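# Stow earphones in chest drawer and close it

## Task

Place the coiled earphones inside the small chest's open drawer, then push the drawer closed, with the chest still standing upright at the end.

## Robot and tools

Robot: two Franka FR3 seven-joint arms, left_arm (on the scene's +y side) and right_arm, each carrying a Robotiq 140 two-finger gripper. The left gripper's fingers are rigid. The right gripper's fingers can hinge: a part held in the outer quarter of the pads is gripped normally, but nearer the palm the fingers wrap round it, so thin parts may slip and wide ones get squeezed extra; pushing a fingertip straight into a surface folds it easily and can spoil the next grip. Cameras: cam_high (fixed, on a stand behind the arms), cam_left_wrist and cam_right_wrist, all 672x504.

Frames. Scene frame: origin at table-top height midway between the nominal bases, +x out over the table, +z up. Real bases: left_arm at (-0.015, +0.332, +0.044) m, right_arm at (-0.051, -0.328, +0.044) m, each turned slightly about z. Each arm reports its gripper position (m) and quat_wxyz in its own base frame; fixed cameras use the scene frame. On the gripper, +z points along the fingers and y is the open/close direction. end_effector_position is the spot between the pads when shut; fingertips reach about 33 mm past it (9 mm when wide open). Reported poses may be a few cm off.

execute_actions(actions, cameras). actions is a list of actions; each action is a table of 1 to 15 rows, one row per 1/30 s step; a short table repeats its final row to fill 15 steps. Every row holds 18 numbers in [-1, 1], one list covering both arms: left_arm dx, dy, dz, rx, ry, rz, gripper position, force_limit, speed, then the same nine for right_arm. The six pose numbers are an offset, along the Hand target's own axes, from the Hand target as it was when that action began (not from the previous row); 1.0 equals 0.6 m or 180 degrees, and rx, ry, rz form one rotation vector. Sending the same offset again moves further. All-zero pose numbers re-request the current Hand target. Gripper numbers are absolute commands, not offsets: send the previous values again to keep a gripper unchanged, since 0 is itself a command. cameras: list of names, ["all"], or []; images come by default only with an empty actions list.

Gripper numbers: position +1 = open (140 mm), about -0.8 = pads touching, -1 = close until blocked. force_limit sets grip force (roughly 14 N at -1, 40 N at 0, 58 N at +1 on a slow close); speed sets finger speed (about 30, 140, 250 mm/s at -1, 0, +1) and a faster close grips much harder. Both start at +1. To tighten an existing grip, raise force_limit and nudge position between -1 and -0.98; to loosen, open and reclose slowly.

move(target, speed, blend, blocking, cameras). target: one 18-number row as above, or a list of up to 15 rows as waypoints; every waypoint's pose numbers are offsets from the Hand targets at the move's start, in the same scale. speed: top path speed in m/s, 0.002 to 2, default 0.25 (one value or one per waypoint). blend: corner rounding in m per waypoint, default 0 (stop at each). blocking=false returns after about 0.5 s while the move continues. Paths are straight, ignore obstacles and the other arm, and last at most 10 s. Its result adds a move: line such as done, off_target, moving, held or fault, plus limits (paced = clipped, held = withheld steps).

wait(seconds 0 to 10) lets the scene run on the last commands. stop() brakes a running move. zoom_image(camera, region [x0, y0, x1, y1] in image pixels, at most 504 by 504) enlarges part of the latest image of cam_high, cam_left_wrist or cam_right_wrist. clear_fault(arm: left_arm or right_arm) releases a reported torque or force fault. read_manual(section) only returns licence text. finished_scene(scene: the current scene number) ends the scene permanently; the goal must hold without the robot.

Controller behaviour: each step the commanded pose is clipped to 70 mm and 16 degrees from the measured pose; Hand target in results is the last clipped command and is what the next offsets count from. Grippers often stop short of it; send the remaining distance as an offset. To stop pressing on something, command the target back past the gripper.

Result lines: object_status 0 = fingers moving, 1 = blocked while opening, 2 = blocked while closing (a grip; check this after closing), 3 = reached command or pads met. position_measured is in counts: 3 open, ~75 = 100 mm, 139 = 60 mm, 200 = 20 mm, 230 = closed. Also given: Tool commands, Joint positions and velocities ("within noise" = still), Joint torques, External joint torques, Flange force along gripper x y z (includes held weight), and MOTOR HOT warnings.

Faults: an arm halts if contact torque hits its joint limit (85 N m for the big joints, 11 N m for the wrist joints), if outside force reaches 85 N, if a joint passes its range or over-speeds; it stays halted until clear_fault. An overheated motor brakes its arm for 30 to 60 s or more; holding loads, stretched reach and pushing at unreachable poses heat motors.

Avoid: dropping or flinging the earphones, letting anything fall off the table, tipping the chest, slamming the drawer or hitting fixed objects, squeezing hard on a part still resting on something, large gripper forces, and any contact between the two grippers (the clearance check does not prevent it); such contact can end the scene.

Each tool is called after "Request:" by a JSON object that holds its "fn" and its "kwargs".

## Session

Request:
{"fn": "execute_actions", "kwargs": {"actions": [], "cameras": ["all"]}}

Request:
{"fn": "zoom_image", "kwargs": {"camera": "cam_high", "region": [150, 100, 550, 400]}}

Scene clock: 0.00 s.
left_arm: end_effector_position=(+0.3968, -0.0720, +0.1378) position_measured=3 object_status=3 end_effector_quat_wxyz=(-0.267, +0.911, -0.312, -0.033) | right_arm: end_effector_position=(+0.0799, -0.3742, +0.1026) position_measured=3 object_status=3 end_effector_quat_wxyz=(+0.623, +0.486, -0.526, -0.316)
Joint positions: left_arm=[-0.365 -0.179 -0.147 -2.554 0.587 2.117 -1.794] | right_arm=[-0.687 0.663 0.074 -2.145 -0.937 1.357 0.115]
Joint velocities: within noise
Joint torques (N m): no reading
External joint torques (N m): no reading
Flange force (N): no reading
Hand target: left_arm +0.3968, -0.0720, +0.1378; -0.267, +0.911, -0.312, -0.033 | right_arm +0.0799, -0.3742, +0.1026; +0.623, +0.486, -0.526, -0.316
Tool commands: left_gripper/position=+1.0 left_gripper/force_limit=+1.0 left_gripper/speed=+1.0 right_gripper/position=+1.0 right_gripper/force_limit=+1.0 right_gripper/speed=+1.0
camera_calibration:
cam_left_wrist: T_world_to_cam=[[-0.580264, -0.669259, -0.464096, 0.255074], [-0.794637, 0.340386, 0.502682, 0.274223], [-0.178453, 0.660476, -0.729332, 0.363661], [0, 0, 0, 1]] pos_world=[0.430814, -0.162821, 0.245762]
cam_right_wrist: T_world_to_cam=[[-0.124654, 0.33237, 0.934875, 0.0484121], [0.117235, 0.940558, -0.318758, 0.371278], [-0.98525, 0.0698654, -0.15621, 0.260486], [0, 0, 0, 1]] pos_world=[0.219152, -0.383498, 0.113779]

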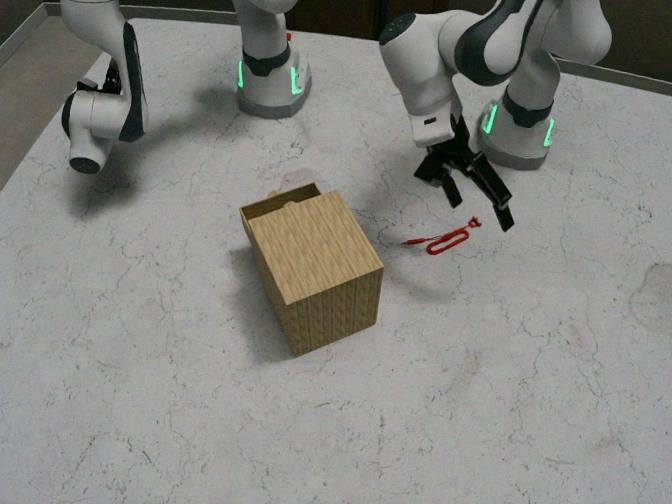

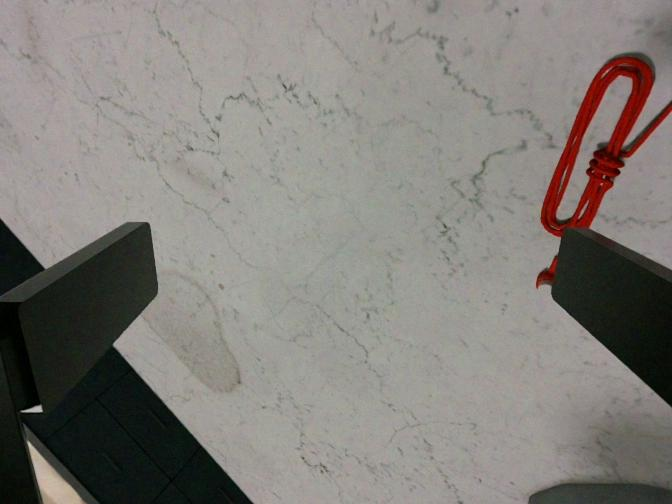

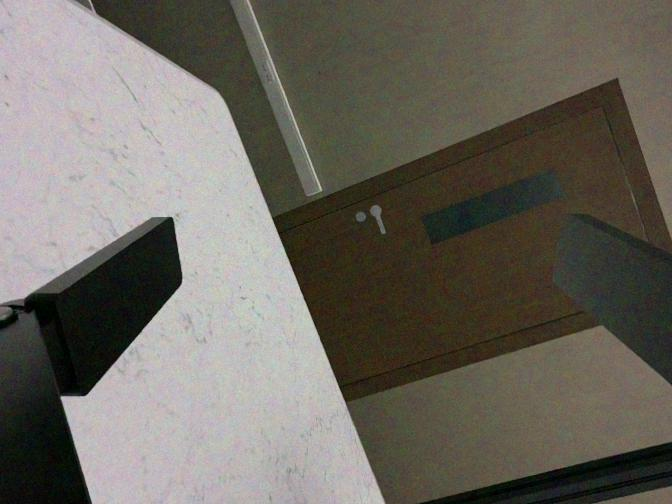

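Scaled by 1.260 from the camera's 672x504 image, which has a finer 960x720 frame.

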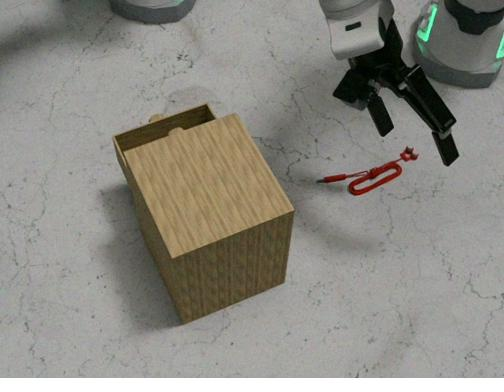

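Request:
{"fn": "move", "kwargs": {"target": [0.0008, 0.1575, 0.0655, -0.1513, 0.0848, 0.0359, -0.08, 1, 0.5, -0.1290, 0.5217, -0.6173, 0.4945, -0.1326, -0.1854, 1, 1, 1], "speed": 0.4, "cameras": ["all"]}}

Request:
{"fn": "zoom_image", "kwargs": {"camera": "cam_left_wrist", "region": [150, 0, 550, 300]}}

Request:
{"fn": "zoom_image", "kwargs": {"camera": "cam_high", "region": [220, 150, 400, 280]}}

Scene clock: 144.30 s.
left_arm: end_effector_position=(+0.3458, -0.1145, +0.0603) position_measured=139 object_status=3 end_effector_quat_wxyz=(-0.001, +0.926, -0.376, +0.000) | right_arm: end_effector_position=(+0.3788, -0.1007, +0.3790) position_measured=3 object_status=3 end_effector_quat_wxyz=(-0.101, +0.821, -0.553, -0.096)
Joint positions: left_arm=[-0.575 -0.259 0.281 -2.828 0.137 2.574 -1.217] | right_arm=[-0.519 -0.383 0.058 -2.055 0.246 1.505 -0.857]
Joint velocities: left_arm=[0 -0.001 0 0 0 0.001 0.006] | right_arm=[within noise]
Joint torques (N m): left_arm=[-0.59 -16.47 -1.67 19.61 0.13 2.86 0.04] | right_arm=[0.19 -18.5 -1.48 24.08 1.55 2.23 -0.1]
External joint torques (N m): left_arm=[-0.57 0.62 0.13 0.42 -0.32 0.21 0.04] | right_arm=[0.22 -0.01 -0.19 -0.19 0.17 0.11 -0.09]
Flange force (N): left_arm=[4.1 -1.1 3.1] | right_arm=[-0.1 0.4 0.9]
Hand target: left_arm +0.3460, -0.1148, +0.0600; +0.000, +0.926, -0.379, +0.000 | right_arm +0.3798, -0.1003, +0.3786; -0.103, +0.823, -0.551, -0.096
Off the commanded pose: left_arm 0.001 m, 0 deg | right_arm 0.001 m, 0 deg.
move: done
camera_calibration:
cam_left_wrist: T_world_to_cam=[[-0.691444, -0.722423, 0.00330922, 0.165178], [-0.677823, 0.650327, 0.342972, 0.291831], [-0.249923, 0.234903, -0.93934, 0.314785], [0, 0, 0, 1]] pos_world=[0.390693, -0.144401, 0.195053]
cam_right_wrist: T_world_to_cam=[[-0.930628, -0.360725, -0.0617168, 0.349531], [-0.323442, 0.731812, 0.599863, -0.0351523], [-0.17122, 0.578212, -0.797719, 0.565081], [0, 0, 0, 1]] pos_world=[0.410667, -0.174927, 0.493434]

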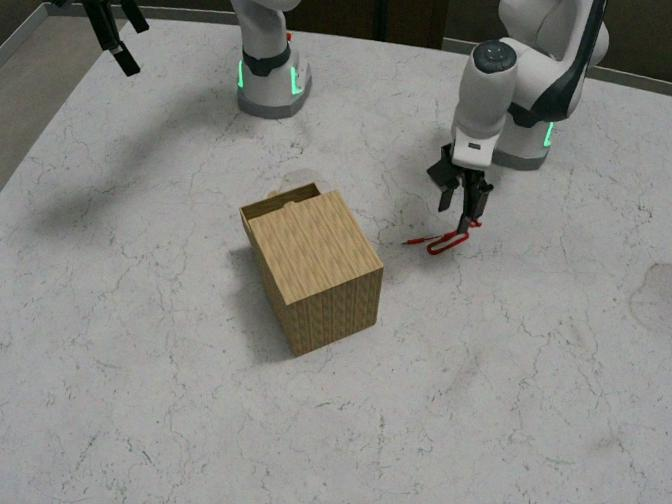

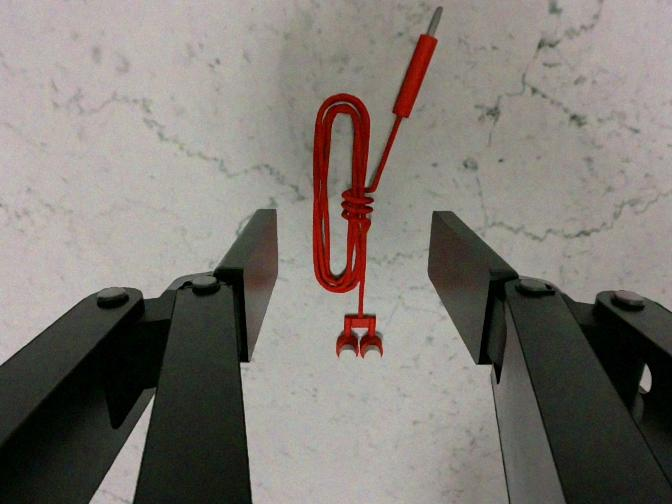

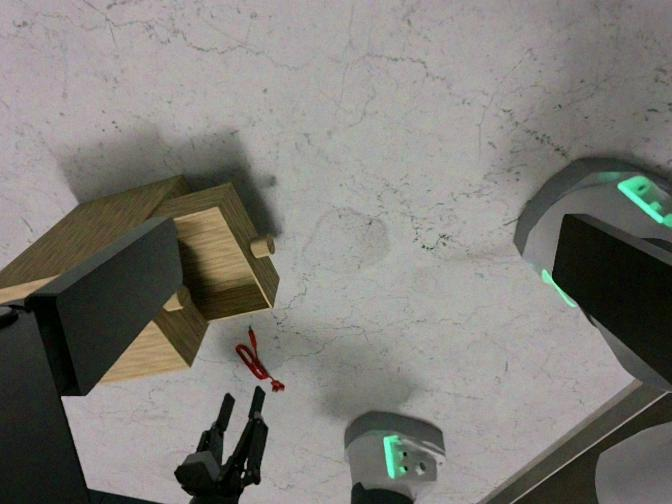

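Scaled by 1.260 from the camera's 672x504 image, which has a finer 960x720 frame.

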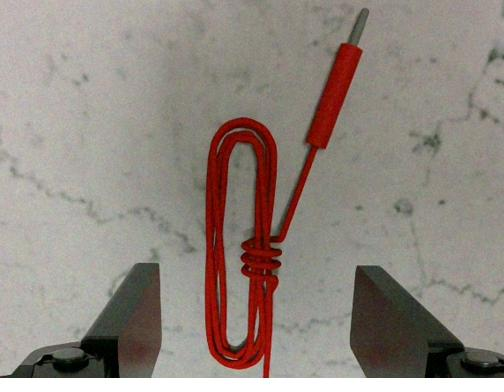

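Scaled by 2.800 from the camera's 672x504 image, which has a finer 960x720 frame.

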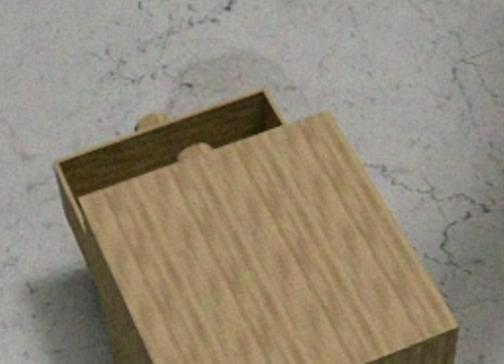

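Request:
{"fn": "move", "kwargs": {"target": [0.0067, -0.005, 0.1083, 0, 0, 0, -0.262, 1, 0.5, 0, 0, 0, 0, 0, 0, 1, 1, 1], "speed": 0.12, "cameras": ["cam_left_wrist"]}}

Request:
{"fn": "zoom_image", "kwargs": {"camera": "cam_left_wrist", "region": [220, 90, 500, 330]}}

Scene clock: 173.63 s.
left_arm: end_effector_position=(+0.3507, -0.1147, -0.0047) position_measured=162 object_status=3 end_effector_quat_wxyz=(-0.001, +0.927, -0.376, +0.000) | right_arm: end_effector_position=(+0.3788, -0.1006, +0.3791) position_measured=3 object_status=3 end_effector_quat_wxyz=(-0.101, +0.822, -0.552, -0.096)
Joint positions: left_arm=[-0.611 -0.015 0.298 -2.824 0.017 2.81 -1.129] | right_arm=[-0.519 -0.383 0.058 -2.055 0.246 1.505 -0.858]
Joint velocities: left_arm=[0 0 0 0.001 0 0 0.005] | right_arm=[within noise]
Joint torques (N m): left_arm=[-0.45 -20.73 -0.51 15.97 -0.21 2.86 0.22] | right_arm=[-0.23 -18.49 -1.18 24.11 1.54 2.22 -0.13]
External joint torques (N m): left_arm=[-0.43 0.76 -0.38 0.6 -0.48 0.2 0.22] | right_arm=[-0.31 -0.08 -0.03 -0.18 0.15 0.09 -0.12]
Flange force (N): left_arm=[4.8 -1.7 6.2] | right_arm=[-0.1 0.8 0.8]
Hand target: left_arm +0.3510, -0.1155, -0.0050; +0.000, +0.926, -0.379, +0.000 | right_arm +0.3798, -0.1003, +0.3786; -0.103, +0.823, -0.551, -0.096
Off the commanded pose: left_arm 0.001 m, 0 deg | right_arm 0.001 m, 0 deg.
move: done
camera_calibration:
cam_left_wrist: T_world_to_cam=[[-0.690562, -0.723262, 0.00400349, 0.168361], [-0.678384, 0.649613, 0.343216, 0.317668], [-0.250836, 0.234296, -0.939248, 0.255262], [0, 0, 0, 1]] pos_world=[0.395793, -0.144399, 0.130052]
Images, in order (width x height): cam_left_wrist 672x504.

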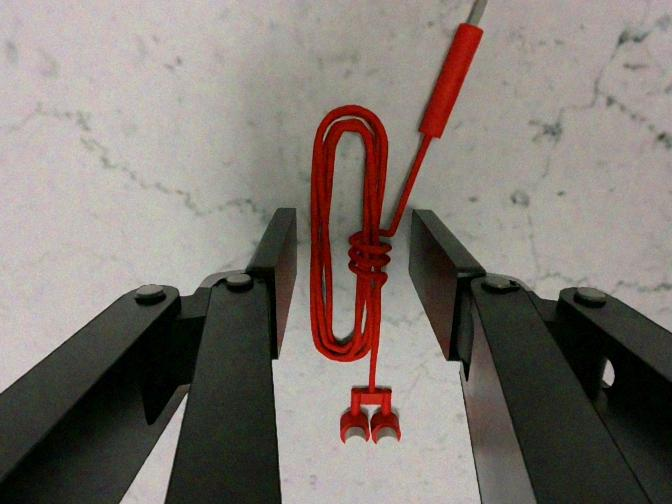

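Scaled by 1.800 from the camera's 672x504 image, which has a finer 960x720 frame.

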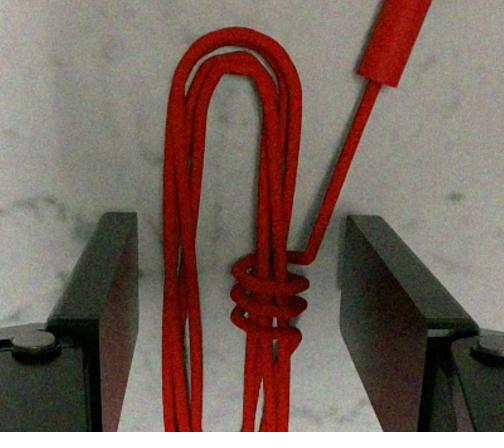

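Request:
{"fn": "move", "kwargs": {"target": [[0, 0, 0.008, 0, 0, 0, -0.262, 1, 0.5, 0, 0, 0, 0, 0, 0, 1, 1, 1], [0, 0, 0.008, 0, 0, 0, -1, -0.5, -1, 0, 0, 0, 0, 0, 0, 1, 1, 1]], "speed": 0.03, "cameras": ["cam_left_wrist"]}}

Request:
{"fn": "zoom_image", "kwargs": {"camera": "cam_left_wrist", "region": [220, 90, 500, 330]}}

Scene clock: 184.90 s.
left_arm: end_effector_position=(+0.3510, -0.1144, -0.0094) position_measured=219 object_status=2 end_effector_quat_wxyz=(+0.000, +0.926, -0.376, +0.000) | right_arm: end_effector_position=(+0.3788, -0.1006, +0.3791) position_measured=3 object_status=3 end_effector_quat_wxyz=(-0.101, +0.822, -0.552, -0.096)
Joint positions: left_arm=[-0.613 0.004 0.297 -2.823 -0.001 2.827 -1.115] | right_arm=[-0.519 -0.383 0.058 -2.055 0.246 1.505 -0.858]
Joint torques (N m): left_arm=[-0.47 -21.05 -0.85 15.59 -0.22 2.84 0.17] | right_arm=[-0.26 -18.5 -1.19 24.08 1.54 2.23 -0.11]
External joint torques (N m): left_arm=[-0.43 0.85 -0.84 0.46 -0.48 0.15 0.17] | right_arm=[-0.2 -0.09 0.14 -0.21 0.17 0.1 -0.09]
Flange force (N): left_arm=[4.9 -1.0 6.8] | right_arm=[-0.4 0.5 1.1]
Hand target: left_arm +0.3510, -0.1155, -0.0098; +0.000, +0.926, -0.379, +0.000 | right_arm +0.3798, -0.1003, +0.3786; -0.103, +0.823, -0.551, -0.096
Off the commanded pose: left_arm 0.001 m, 0 deg | right_arm 0.001 m, 0 deg.
move: done
camera_calibration:
cam_left_wrist: T_world_to_cam=[[-0.691208, -0.722644, 0.00425078, 0.169048], [-0.67788, 0.650407, 0.342709, 0.3192], [-0.250421, 0.234001, -0.939432, 0.250644], [0, 0, 0, 1]] pos_world=[0.395994, -0.1441, 0.125352]
Images, in order (width x height): cam_left_wrist 672x504.

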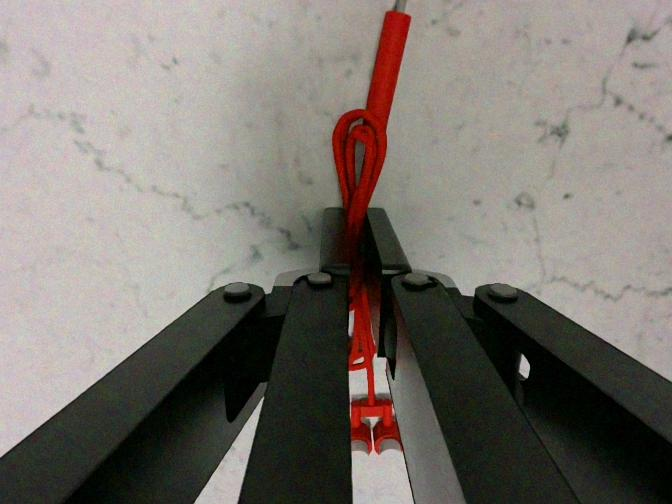

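Scaled by 1.800 from the camera's 672x504 image, which has a finer 960x720 frame.

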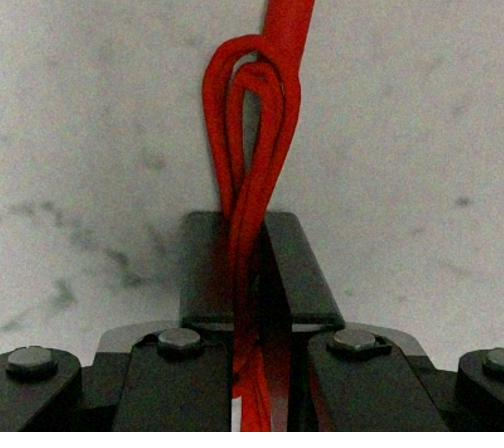

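Request:
{"fn": "move", "kwargs": {"target": [[0, 0, -0.25, 0, 0, 0, -1, -0.5, -1, 0, 0, 0, 0, 0, 0, 1, 1, 1], [0.2925, 0.24, -0.5663, 0, 0, 0.0456, -1, -0.5, -1, 0, 0, 0, 0, 0, 0, 1, 1, 1], [0.5243, 0.27, -0.5663, 0, 0, 0.0456, -1, -0.5, -1, 0, 0, 0, 0, 0, 0, 1, 1, 1]], "speed": [0.15, 0.25, 0.2], "blend": [0.05, 0.05, 0], "cameras": ["all"]}}

Request:
{"fn": "zoom_image", "kwargs": {"camera": "cam_left_wrist", "region": [100, 0, 600, 320]}}

Request:
{"fn": "zoom_image", "kwargs": {"camera": "cam_right_wrist", "region": [80, 130, 330, 380]}}

Scene clock: 220.33 s.
left_arm: end_effector_position=(+0.4620, -0.4522, +0.3309) position_measured=219 object_status=2 end_effector_quat_wxyz=(+0.001, +0.895, -0.446, +0.002) | right_arm: end_effector_position=(+0.3788, -0.1006, +0.3791) position_measured=3 object_status=3 end_effector_quat_wxyz=(-0.101, +0.822, -0.552, -0.096)
Joint positions: left_arm=[-0.752 0.278 -0.027 -1.415 0.006 1.697 -1.425] | right_arm=[-0.519 -0.383 0.058 -2.055 0.246 1.505 -0.858]
Joint velocities: left_arm=[-0.001 0.001 0.002 -0.001 -0.001 -0.004 -0.005] | right_arm=[within noise]
Joint torques (N m): left_arm=[-0.4 -41.33 -0.35 25.28 1.31 2.34 -0.28] | right_arm=[-0.28 -18.47 -1.23 24.06 1.54 2.24 -0.15]
External joint torques (N m): left_arm=[-0.46 0.63 -0.44 0.5 0.45 -0.33 -0.28] | right_arm=[-0.32 0.16 -0.03 -0.36 0.16 0.1 -0.13]
Flange force (N): left_arm=[5.8 0.4 -2.6] | right_arm=[0.2 0.6 1.2]
Hand target: left_arm +0.4617, -0.4517, +0.3298; +0.000, +0.896, -0.444, +0.000 | right_arm +0.3798, -0.1003, +0.3786; -0.103, +0.823, -0.551, -0.096
Off the commanded pose: left_arm 0.001 m, 0 deg | right_arm 0.001 m, 0 deg.
move: done
camera_calibration:
cam_left_wrist: T_world_to_cam=[[-0.792712, -0.609565, 0.00612759, 0.0975905], [-0.571929, 0.747172, 0.338572, 0.493662], [-0.21096, 0.264886, -0.940921, 0.673479], [0, 0, 0, 1]] pos_world=[0.501778, -0.487758, 0.465952]
cam_right_wrist: T_world_to_cam=[[-0.930159, -0.361841, -0.0622593, 0.349533], [-0.324631, 0.731294, 0.599853, -0.0347905], [-0.171521, 0.57817, -0.797684, 0.56514], [0, 0, 0, 1]] pos_world=[0.41076, -0.17483, 0.493434]

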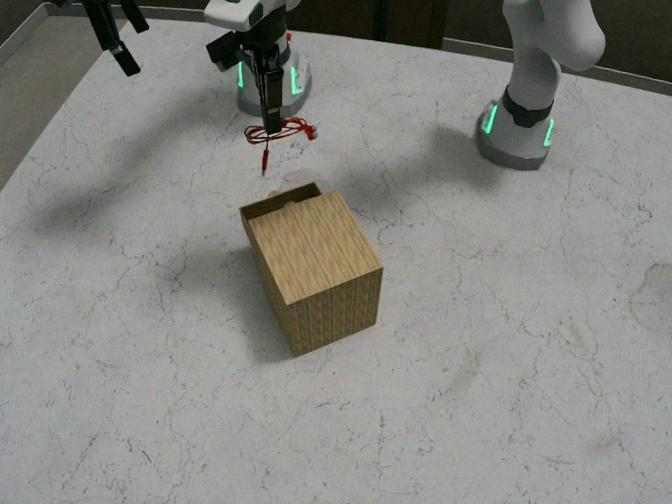

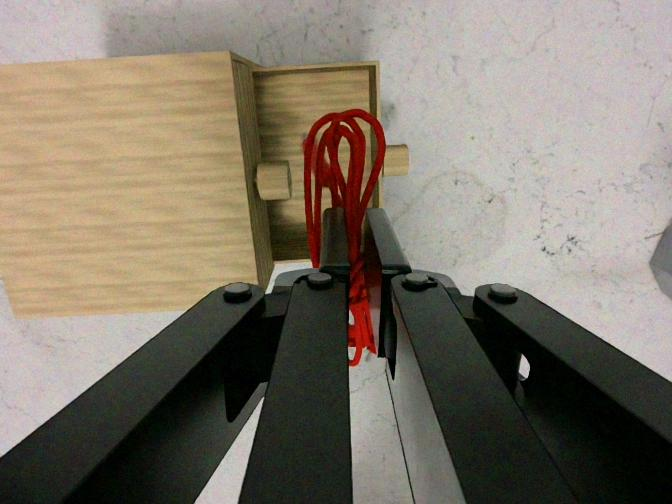

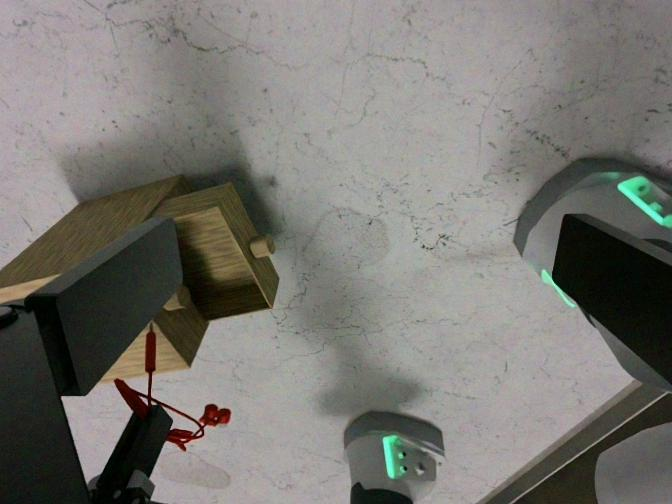

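Scaled by 1.008 from the camera's 672x504 image, which has a finer 960x720 frame.

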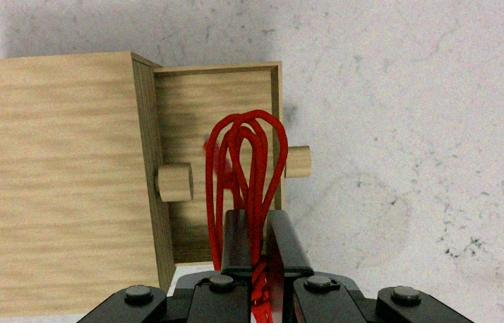

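Scaled by 2.016 from the camera's 672x504 image, which has a finer 960x720 frame.

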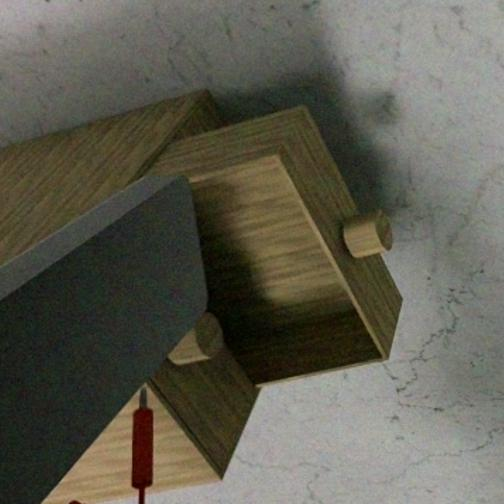

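Request:
{"fn": "move", "kwargs": {"target": [[0.010, 0, 0.05, 0.0554, 0.0019, 0.0222, -1, -0.5, -1, 0, 0, 0, 0, 0, 0, 1, 1, 1], [0.010, 0, 0.3017, 0.0554, 0.0019, 0.0222, -1, -0.5, -1, 0, 0, 0, 0, 0, 0, 1, 1, 1]], "speed": 0.15, "blend": 0.01, "cameras": ["all"]}}

Request:
{"fn": "zoom_image", "kwargs": {"camera": "cam_left_wrist", "region": [100, 0, 600, 380]}}

Request:
{"fn": "zoom_image", "kwargs": {"camera": "cam_right_wrist", "region": [80, 130, 330, 380]}}

Request:
{"fn": "zoom_image", "kwargs": {"camera": "cam_high", "region": [210, 80, 390, 260]}}

Scene clock: 252.90 s.
left_arm: end_effector_position=(+0.4645, -0.4558, +0.1479) position_measured=219 object_status=2 end_effector_quat_wxyz=(-0.077, +0.876, -0.475, +0.039) | right_arm: end_effector_position=(+0.3788, -0.1006, +0.3791) position_measured=3 object_status=3 end_effector_quat_wxyz=(-0.101, +0.822, -0.552, -0.096)
Joint positions: left_arm=[-0.831 0.357 -0.014 -1.787 0.211 2.155 -1.538] | right_arm=[-0.519 -0.383 0.058 -2.055 0.246 1.505 -0.858]
Joint velocities: left_arm=[0.001 0 -0.002 -0.001 0 0.003 -0.005] | right_arm=[within noise]
Joint torques (N m): left_arm=[-0.47 -43.94 0.08 24.29 1.3 2.79 -0.16] | right_arm=[-0.19 -18.45 -1.14 24.06 1.53 2.22 -0.1]
External joint torques (N m): left_arm=[-0.41 -0.24 -0.1 0.17 0.46 0.17 -0.14] | right_arm=[-0.2 0.15 0.1 -0.33 0.15 0.08 -0.08]
Flange force (N): left_arm=[-0.2 0.8 0.0] | right_arm=[0.0 0.3 1.2]
Hand target: left_arm +0.4655, -0.4563, +0.1488; -0.077, +0.877, -0.473, +0.041 | right_arm +0.3798, -0.1003, +0.3786; -0.103, +0.823, -0.551, -0.096
Off the commanded pose: left_arm 0.001 m, 0 deg | right_arm 0.001 m, 0 deg.
move: done
camera_calibration:
cam_left_wrist: T_world_to_cam=[[-0.821794, -0.544949, -0.16639, 0.166994], [-0.566562, 0.750514, 0.3402, 0.558619], [-0.0605137, 0.373845, -0.925515, 0.480133], [0, 0, 0, 1]] pos_world=[0.482782, -0.507743, 0.282115]
cam_right_wrist: T_world_to_cam=[[-0.930159, -0.361841, -0.0622593, 0.349533], [-0.324631, 0.731294, 0.599853, -0.0347905], [-0.171521, 0.57817, -0.797684, 0.56514], [0, 0, 0, 1]] pos_world=[0.41076, -0.17483, 0.493434]

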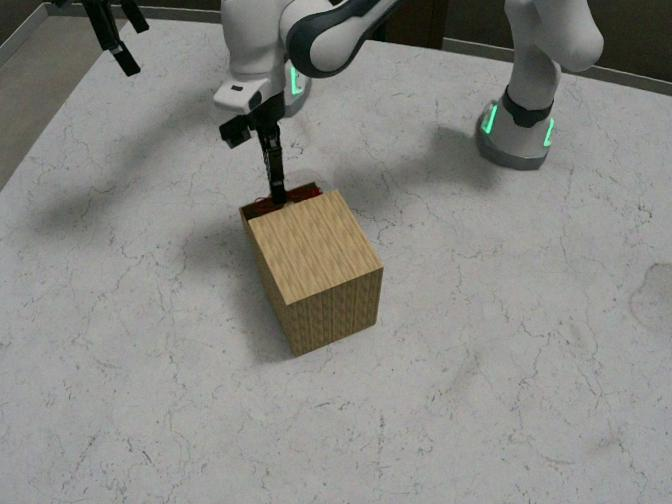

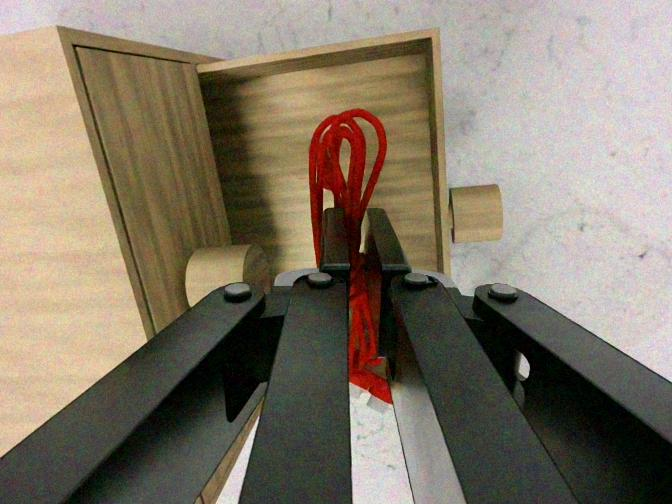

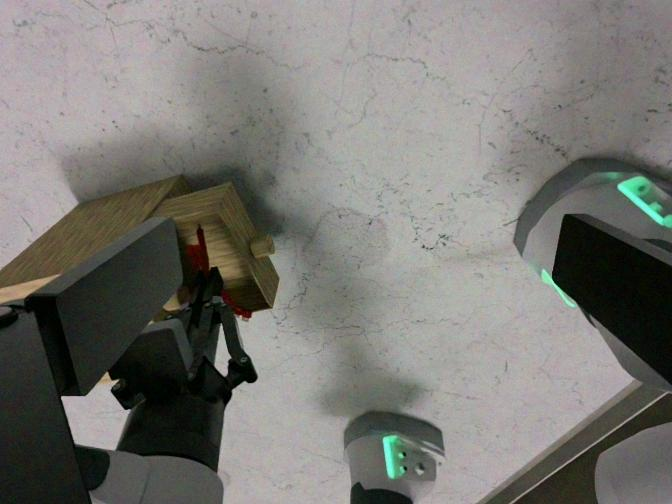

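Scaled by 1.008 from the camera's 672x504 image, which has a finer 960x720 frame.

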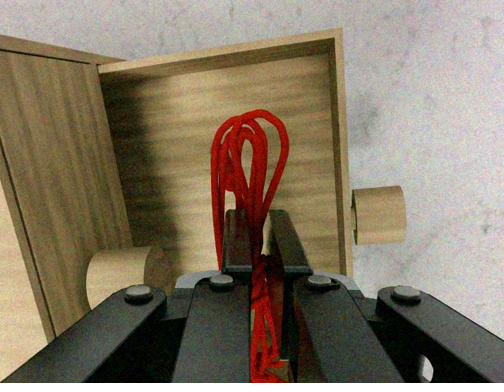

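Scaled by 2.016 from the camera's 672x504 image, which has a finer 960x720 frame.

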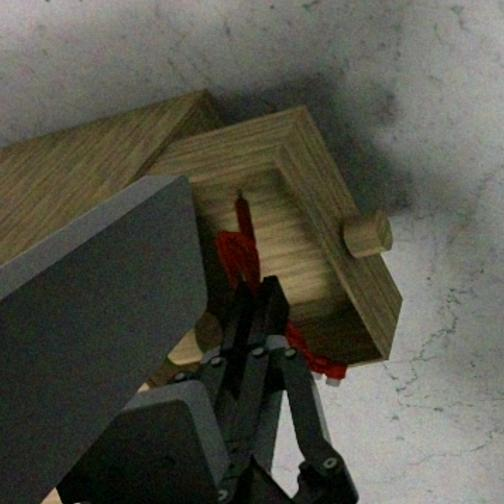

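Scaled by 2.800 from the camera's 672x504 image, which has a finer 960x720 frame.

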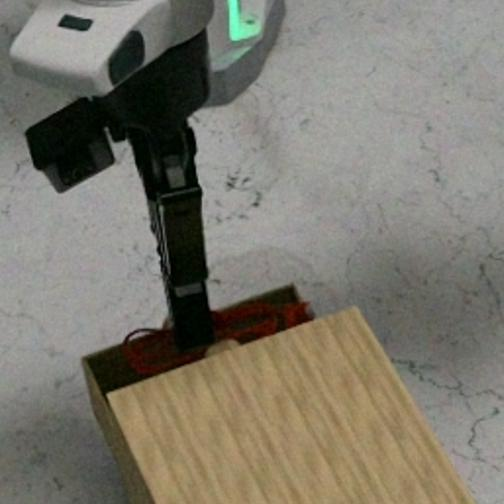

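Request:
{"fn": "move", "kwargs": {"target": [[0.03, 0.005, 0, 0, 0, 0, -1, -0.5, -1, 0, 0, 0, 0, 0, 0, 1, 1, 1], [0.03, 0.0223, 0.0985, 0, 0, 0, -1, -0.5, -1, 0, 0, 0, 0, 0, 0, 1, 1, 1]], "speed": 0.08, "blend": 0.005, "cameras": ["all"]}}

Request:
{"fn": "zoom_image", "kwargs": {"camera": "cam_left_wrist", "region": [100, 0, 600, 380]}}

Request:
{"fn": "zoom_image", "kwargs": {"camera": "cam_right_wrist", "region": [80, 130, 330, 380]}}

Request:
{"fn": "zoom_image", "kwargs": {"camera": "cam_high", "region": [210, 80, 390, 260]}}

Scene clock: 287.50 s.
left_arm: end_effector_position=(+0.4721, -0.4725, +0.0882) position_measured=219 object_status=2 end_effector_quat_wxyz=(-0.076, +0.876, -0.474, +0.040) | right_arm: end_effector_position=(+0.3788, -0.1006, +0.3791) position_measured=3 object_status=3 end_effector_quat_wxyz=(-0.101, +0.822, -0.552, -0.096)
Joint positions: left_arm=[-0.841 0.483 -0.009 -1.754 0.225 2.246 -1.568] | right_arm=[-0.519 -0.383 0.058 -2.055 0.246 1.505 -0.858]
Joint velocities: left_arm=[0 0 0.001 0 -0.001 0.004 -0.003] | right_arm=[within noise]
Joint torques (N m): left_arm=[-0.67 -46.74 0.3 23.62 1.24 2.86 -0.14] | right_arm=[-0.28 -18.46 -1.2 24.1 1.55 2.23 -0.13]
External joint torques (N m): left_arm=[-0.5 0.08 0.09 0.07 0.5 0.23 -0.13] | right_arm=[-0.27 0.15 0.06 -0.27 0.17 0.09 -0.11]
Flange force (N): left_arm=[0.1 0.9 0.6] | right_arm=[0.2 0.3 1.0]
Hand target: left_arm +0.4729, -0.4730, +0.0883; -0.077, +0.877, -0.473, +0.041 | right_arm +0.3798, -0.1003, +0.3786; -0.103, +0.823, -0.551, -0.096
Off the commanded pose: left_arm 0.001 m, 0 deg | right_arm 0.001 m, 0 deg.
move: done
camera_calibration:
cam_left_wrist: T_world_to_cam=[[-0.821206, -0.545799, -0.166507, 0.153569], [-0.567456, 0.750349, 0.339073, 0.596258], [-0.0601267, 0.372934, -0.925908, 0.431058], [0, 0, 0, 1]] pos_world=[0.49038, -0.52434, 0.222516]
cam_right_wrist: T_world_to_cam=[[-0.930159, -0.361841, -0.0622593, 0.349533], [-0.324631, 0.731294, 0.599853, -0.0347905], [-0.171521, 0.57817, -0.797684, 0.56514], [0, 0, 0, 1]] pos_world=[0.41076, -0.17483, 0.493434]

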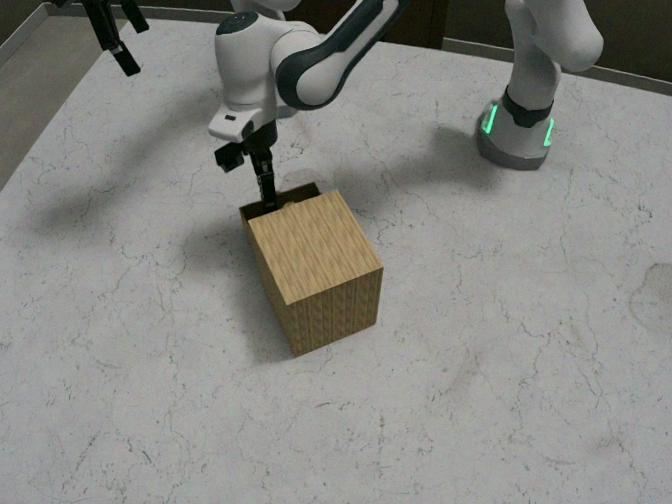

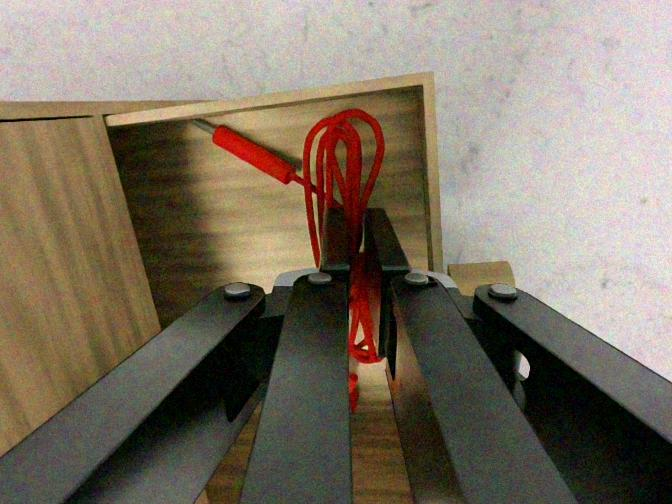

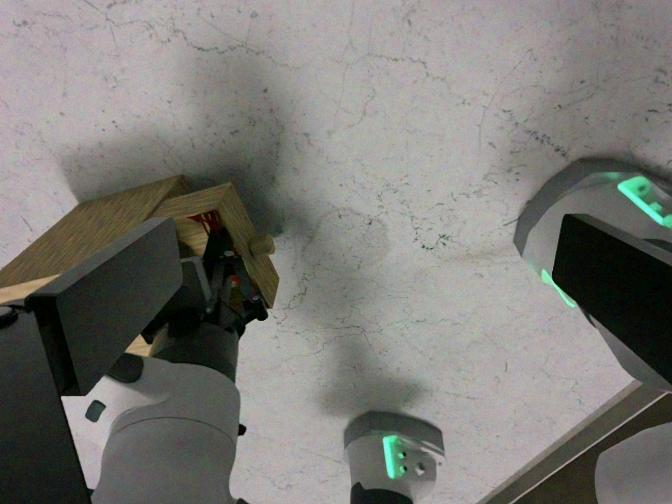

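Scaled by 1.008 from the camera's 672x504 image, which has a finer 960x720 frame.

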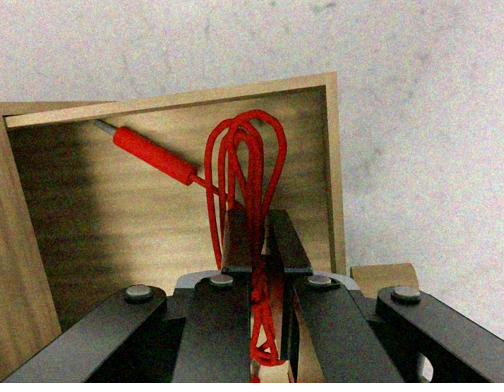

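Scaled by 2.016 from the camera's 672x504 image, which has a finer 960x720 frame.

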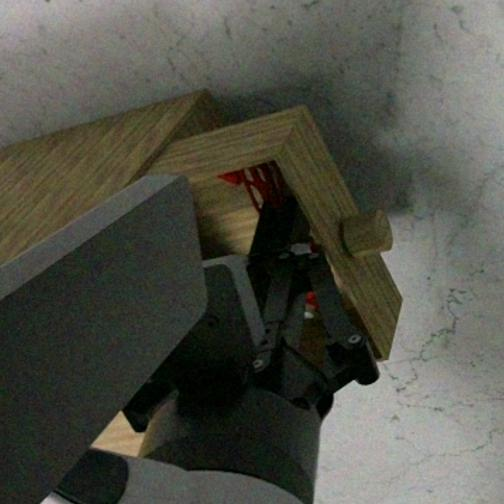

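Scaled by 2.800 from the camera's 672x504 image, which has a finer 960x720 frame.

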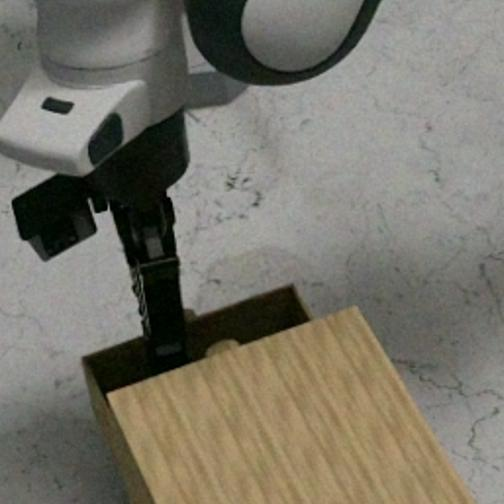

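Request:
{"fn": "move", "kwargs": {"target": [[0, 0.0093, 0.0246, 0, 0, 0, -1, -0.5, -1, 0, 0, 0, 0, 0, 0, 1, 1, 1], [0, 0.0093, 0.0246, 0, 0, 0, -0.45, -0.5, -1, 0, 0, 0, 0, 0, 0, 1, 1, 1], [0, -0.0008, -0.0328, 0, 0, 0, -0.45, -0.5, -1, 0, 0, 0, 0, 0, 0, 1, 1, 1]], "speed": [0.05, 0.05, 0.04], "cameras": ["all"]}}

Request:
{"fn": "zoom_image", "kwargs": {"camera": "cam_left_wrist", "region": [100, 0, 600, 420]}}

Request:
{"fn": "zoom_image", "kwargs": {"camera": "cam_right_wrist", "region": [80, 130, 330, 380]}}

Scene clock: 313.90 s.
left_arm: end_effector_position=(+0.4714, -0.4746, +0.1076) position_measured=186 object_status=3 end_effector_quat_wxyz=(-0.078, +0.877, -0.472, +0.043) | right_arm: end_effector_position=(+0.3788, -0.1006, +0.3791) position_measured=3 object_status=3 end_effector_quat_wxyz=(-0.101, +0.822, -0.552, -0.096)
Joint positions: left_arm=[-0.846 0.456 -0.01 -1.744 0.226 2.213 -1.574] | right_arm=[-0.519 -0.383 0.058 -2.055 0.246 1.505 -0.858]
Joint velocities: left_arm=[-0.001 0.001 0.001 0 0.001 -0.005 0.003] | right_arm=[within noise]
Joint torques (N m): left_arm=[0.14 -46.31 -0.65 23.96 0.27 2.25 0.12] | right_arm=[-0.25 -18.46 -1.18 24.07 1.54 2.23 -0.11]
External joint torques (N m): left_arm=[0.16 0.04 -0.95 0.14 -0.5 -0.38 0.14] | right_arm=[-0.22 0.06 0.11 -0.28 0.17 0.1 -0.1]
Flange force (N): left_arm=[1.6 -0.4 -1.1] | right_arm=[-0.1 0.4 1.1]
Hand target: left_arm +0.4705, -0.4746, +0.1077; -0.077, +0.877, -0.473, +0.041 | right_arm +0.3798, -0.1003, +0.3786; -0.103, +0.823, -0.551, -0.096
Off the commanded pose: left_arm 0.001 m, 0 deg | right_arm 0.001 m, 0 deg.
move: done
camera_calibration:
cam_left_wrist: T_world_to_cam=[[-0.816909, -0.550653, -0.171584, 0.151289], [-0.574087, 0.747655, 0.333821, 0.593212], [-0.0555337, 0.371205, -0.926889, 0.446973], [0, 0, 0, 1]] pos_world=[0.488967, -0.526129, 0.242227]
cam_right_wrist: T_world_to_cam=[[-0.930159, -0.361841, -0.0622593, 0.349533], [-0.324631, 0.731294, 0.599853, -0.0347905], [-0.171521, 0.57817, -0.797684, 0.56514], [0, 0, 0, 1]] pos_world=[0.41076, -0.17483, 0.493434]

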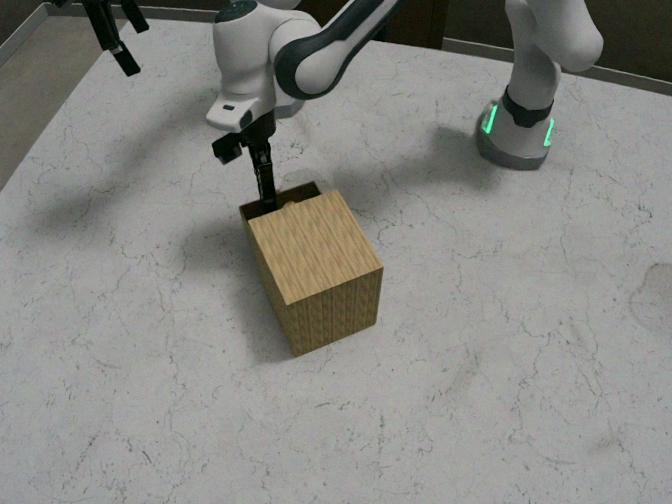

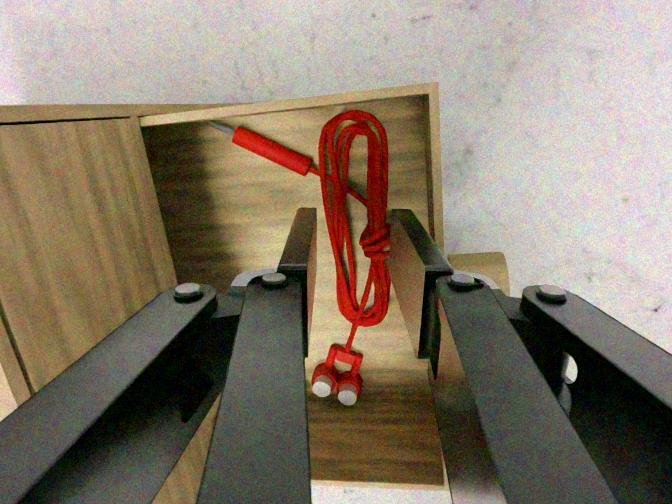

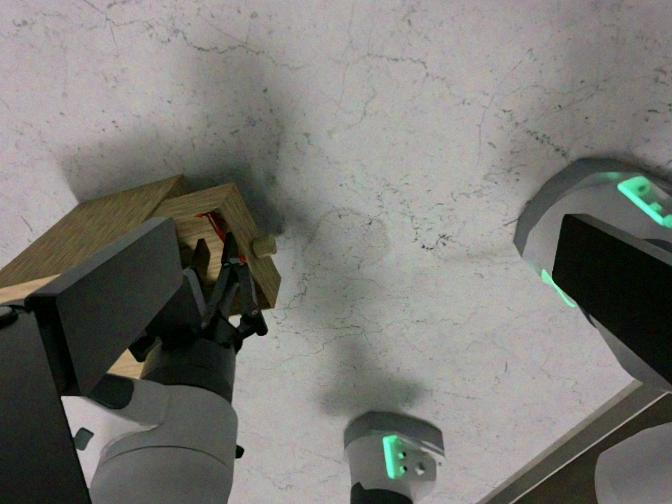

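Scaled by 1.008 from the camera's 672x504 image, which has a finer 960x720 frame.

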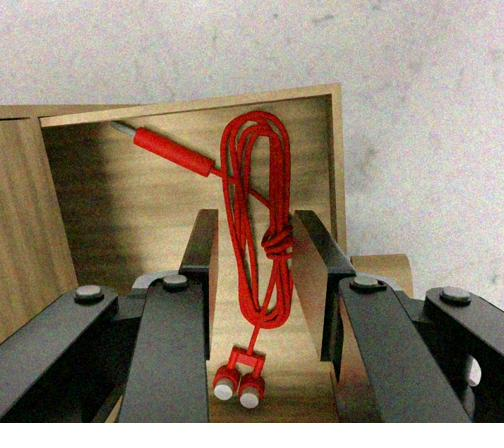

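Scaled by 2.016 from the camera's 672x504 image, which has a finer 960x720 frame.

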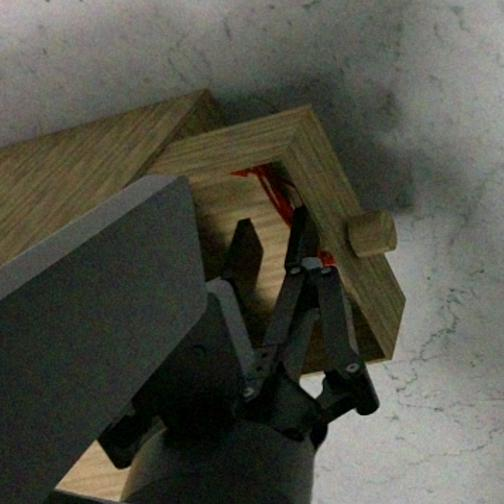

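Request:
{"fn": "move", "kwargs": {"target": [0, -0.0354, -0.2009, 0, 0, 0, -0.45, -0.5, -1, 0.214, 0.2405, -0.198, 0, 0, 0, 1, 1, 1], "speed": 0.15, "cameras": ["all"]}}

Request:
{"fn": "zoom_image", "kwargs": {"camera": "cam_left_wrist", "region": [100, 0, 600, 420]}}

Scene clock: 384.33 s.
left_arm: end_effector_position=(+0.4717, -0.4742, +0.2308) position_measured=186 object_status=3 end_effector_quat_wxyz=(-0.078, +0.878, -0.471, +0.043) | right_arm: end_effector_position=(+0.3007, -0.3002, +0.4493) position_measured=3 object_status=3 end_effector_quat_wxyz=(-0.103, +0.821, -0.553, -0.095)
Joint positions: left_arm=[-0.846 0.341 -0.019 -1.595 0.197 1.953 -1.521] | right_arm=[-0.607 -0.142 -0.262 -1.612 0.118 1.238 -1.222]
Joint velocities: left_arm=[within noise] | right_arm=[0 0 0.001 0 0 -0.001 -0.009]
Joint torques (N m): left_arm=[-0.03 -44.09 -0.66 25.45 0.54 2.25 0.24] | right_arm=[-0.43 -25.29 1.21 23.03 0.97 1.7 -0.09]
External joint torques (N m): left_arm=[0.32 0.17 -0.58 0.34 -0.49 -0.41 0.26] | right_arm=[-0.37 -0.14 0.31 0.1 -0.35 -0.28 -0.08]
Flange force (N): left_arm=[2.9 -1.0 -1.5] | right_arm=[-0.4 0.5 -0.8]
Hand target: left_arm +0.4704, -0.4747, +0.2301; -0.077, +0.877, -0.473, +0.041 | right_arm +0.2998, -0.3005, +0.4487; -0.103, +0.823, -0.551, -0.096
Off the commanded pose: left_arm 0.001 m, 0 deg | right_arm 0.001 m, 0 deg.
move: done
camera_calibration:
cam_left_wrist: T_world_to_cam=[[-0.816378, -0.55134, -0.171904, 0.172428], [-0.574849, 0.747194, 0.33354, 0.552149], [-0.0554481, 0.371114, -0.92693, 0.56083], [0, 0, 0, 1]] pos_world=[0.489266, -0.525627, 0.365327]
cam_right_wrist: T_world_to_cam=[[-0.930733, -0.359316, -0.0680354, 0.2126], [-0.325984, 0.730849, 0.599661, 0.0440029], [-0.165744, 0.580303, -0.797357, 0.721957], [0, 0, 0, 1]] pos_world=[0.331878, -0.374723, 0.563735]

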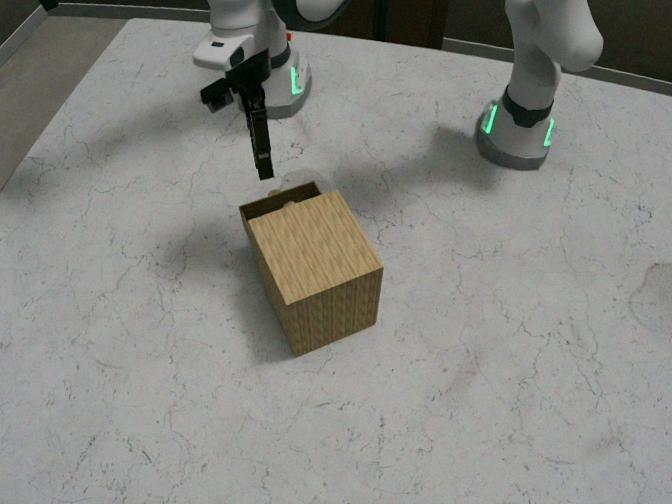

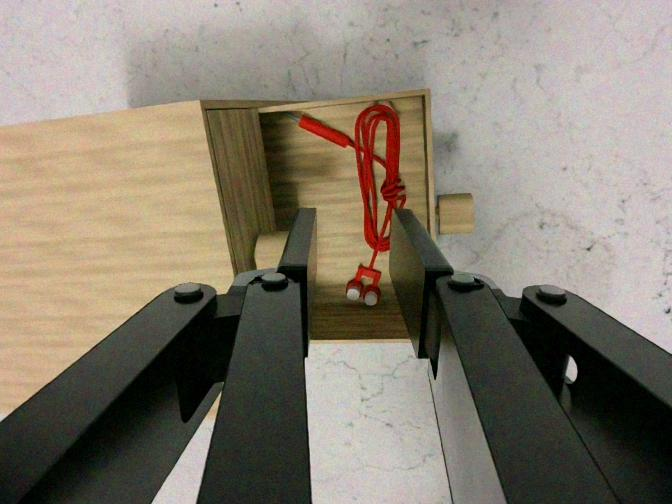

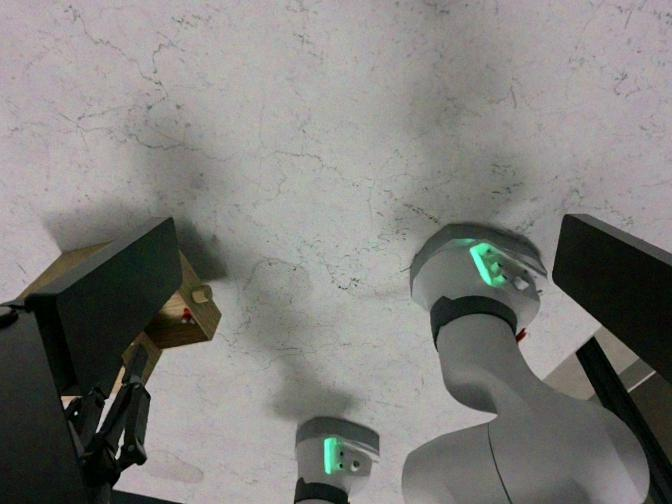

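Scaled by 1.008 from the camera's 672x504 image, which has a finer 960x720 frame.

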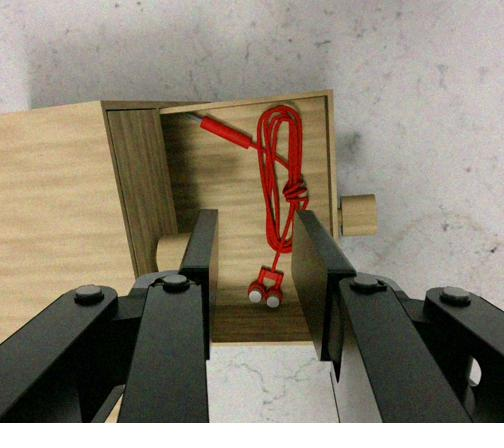

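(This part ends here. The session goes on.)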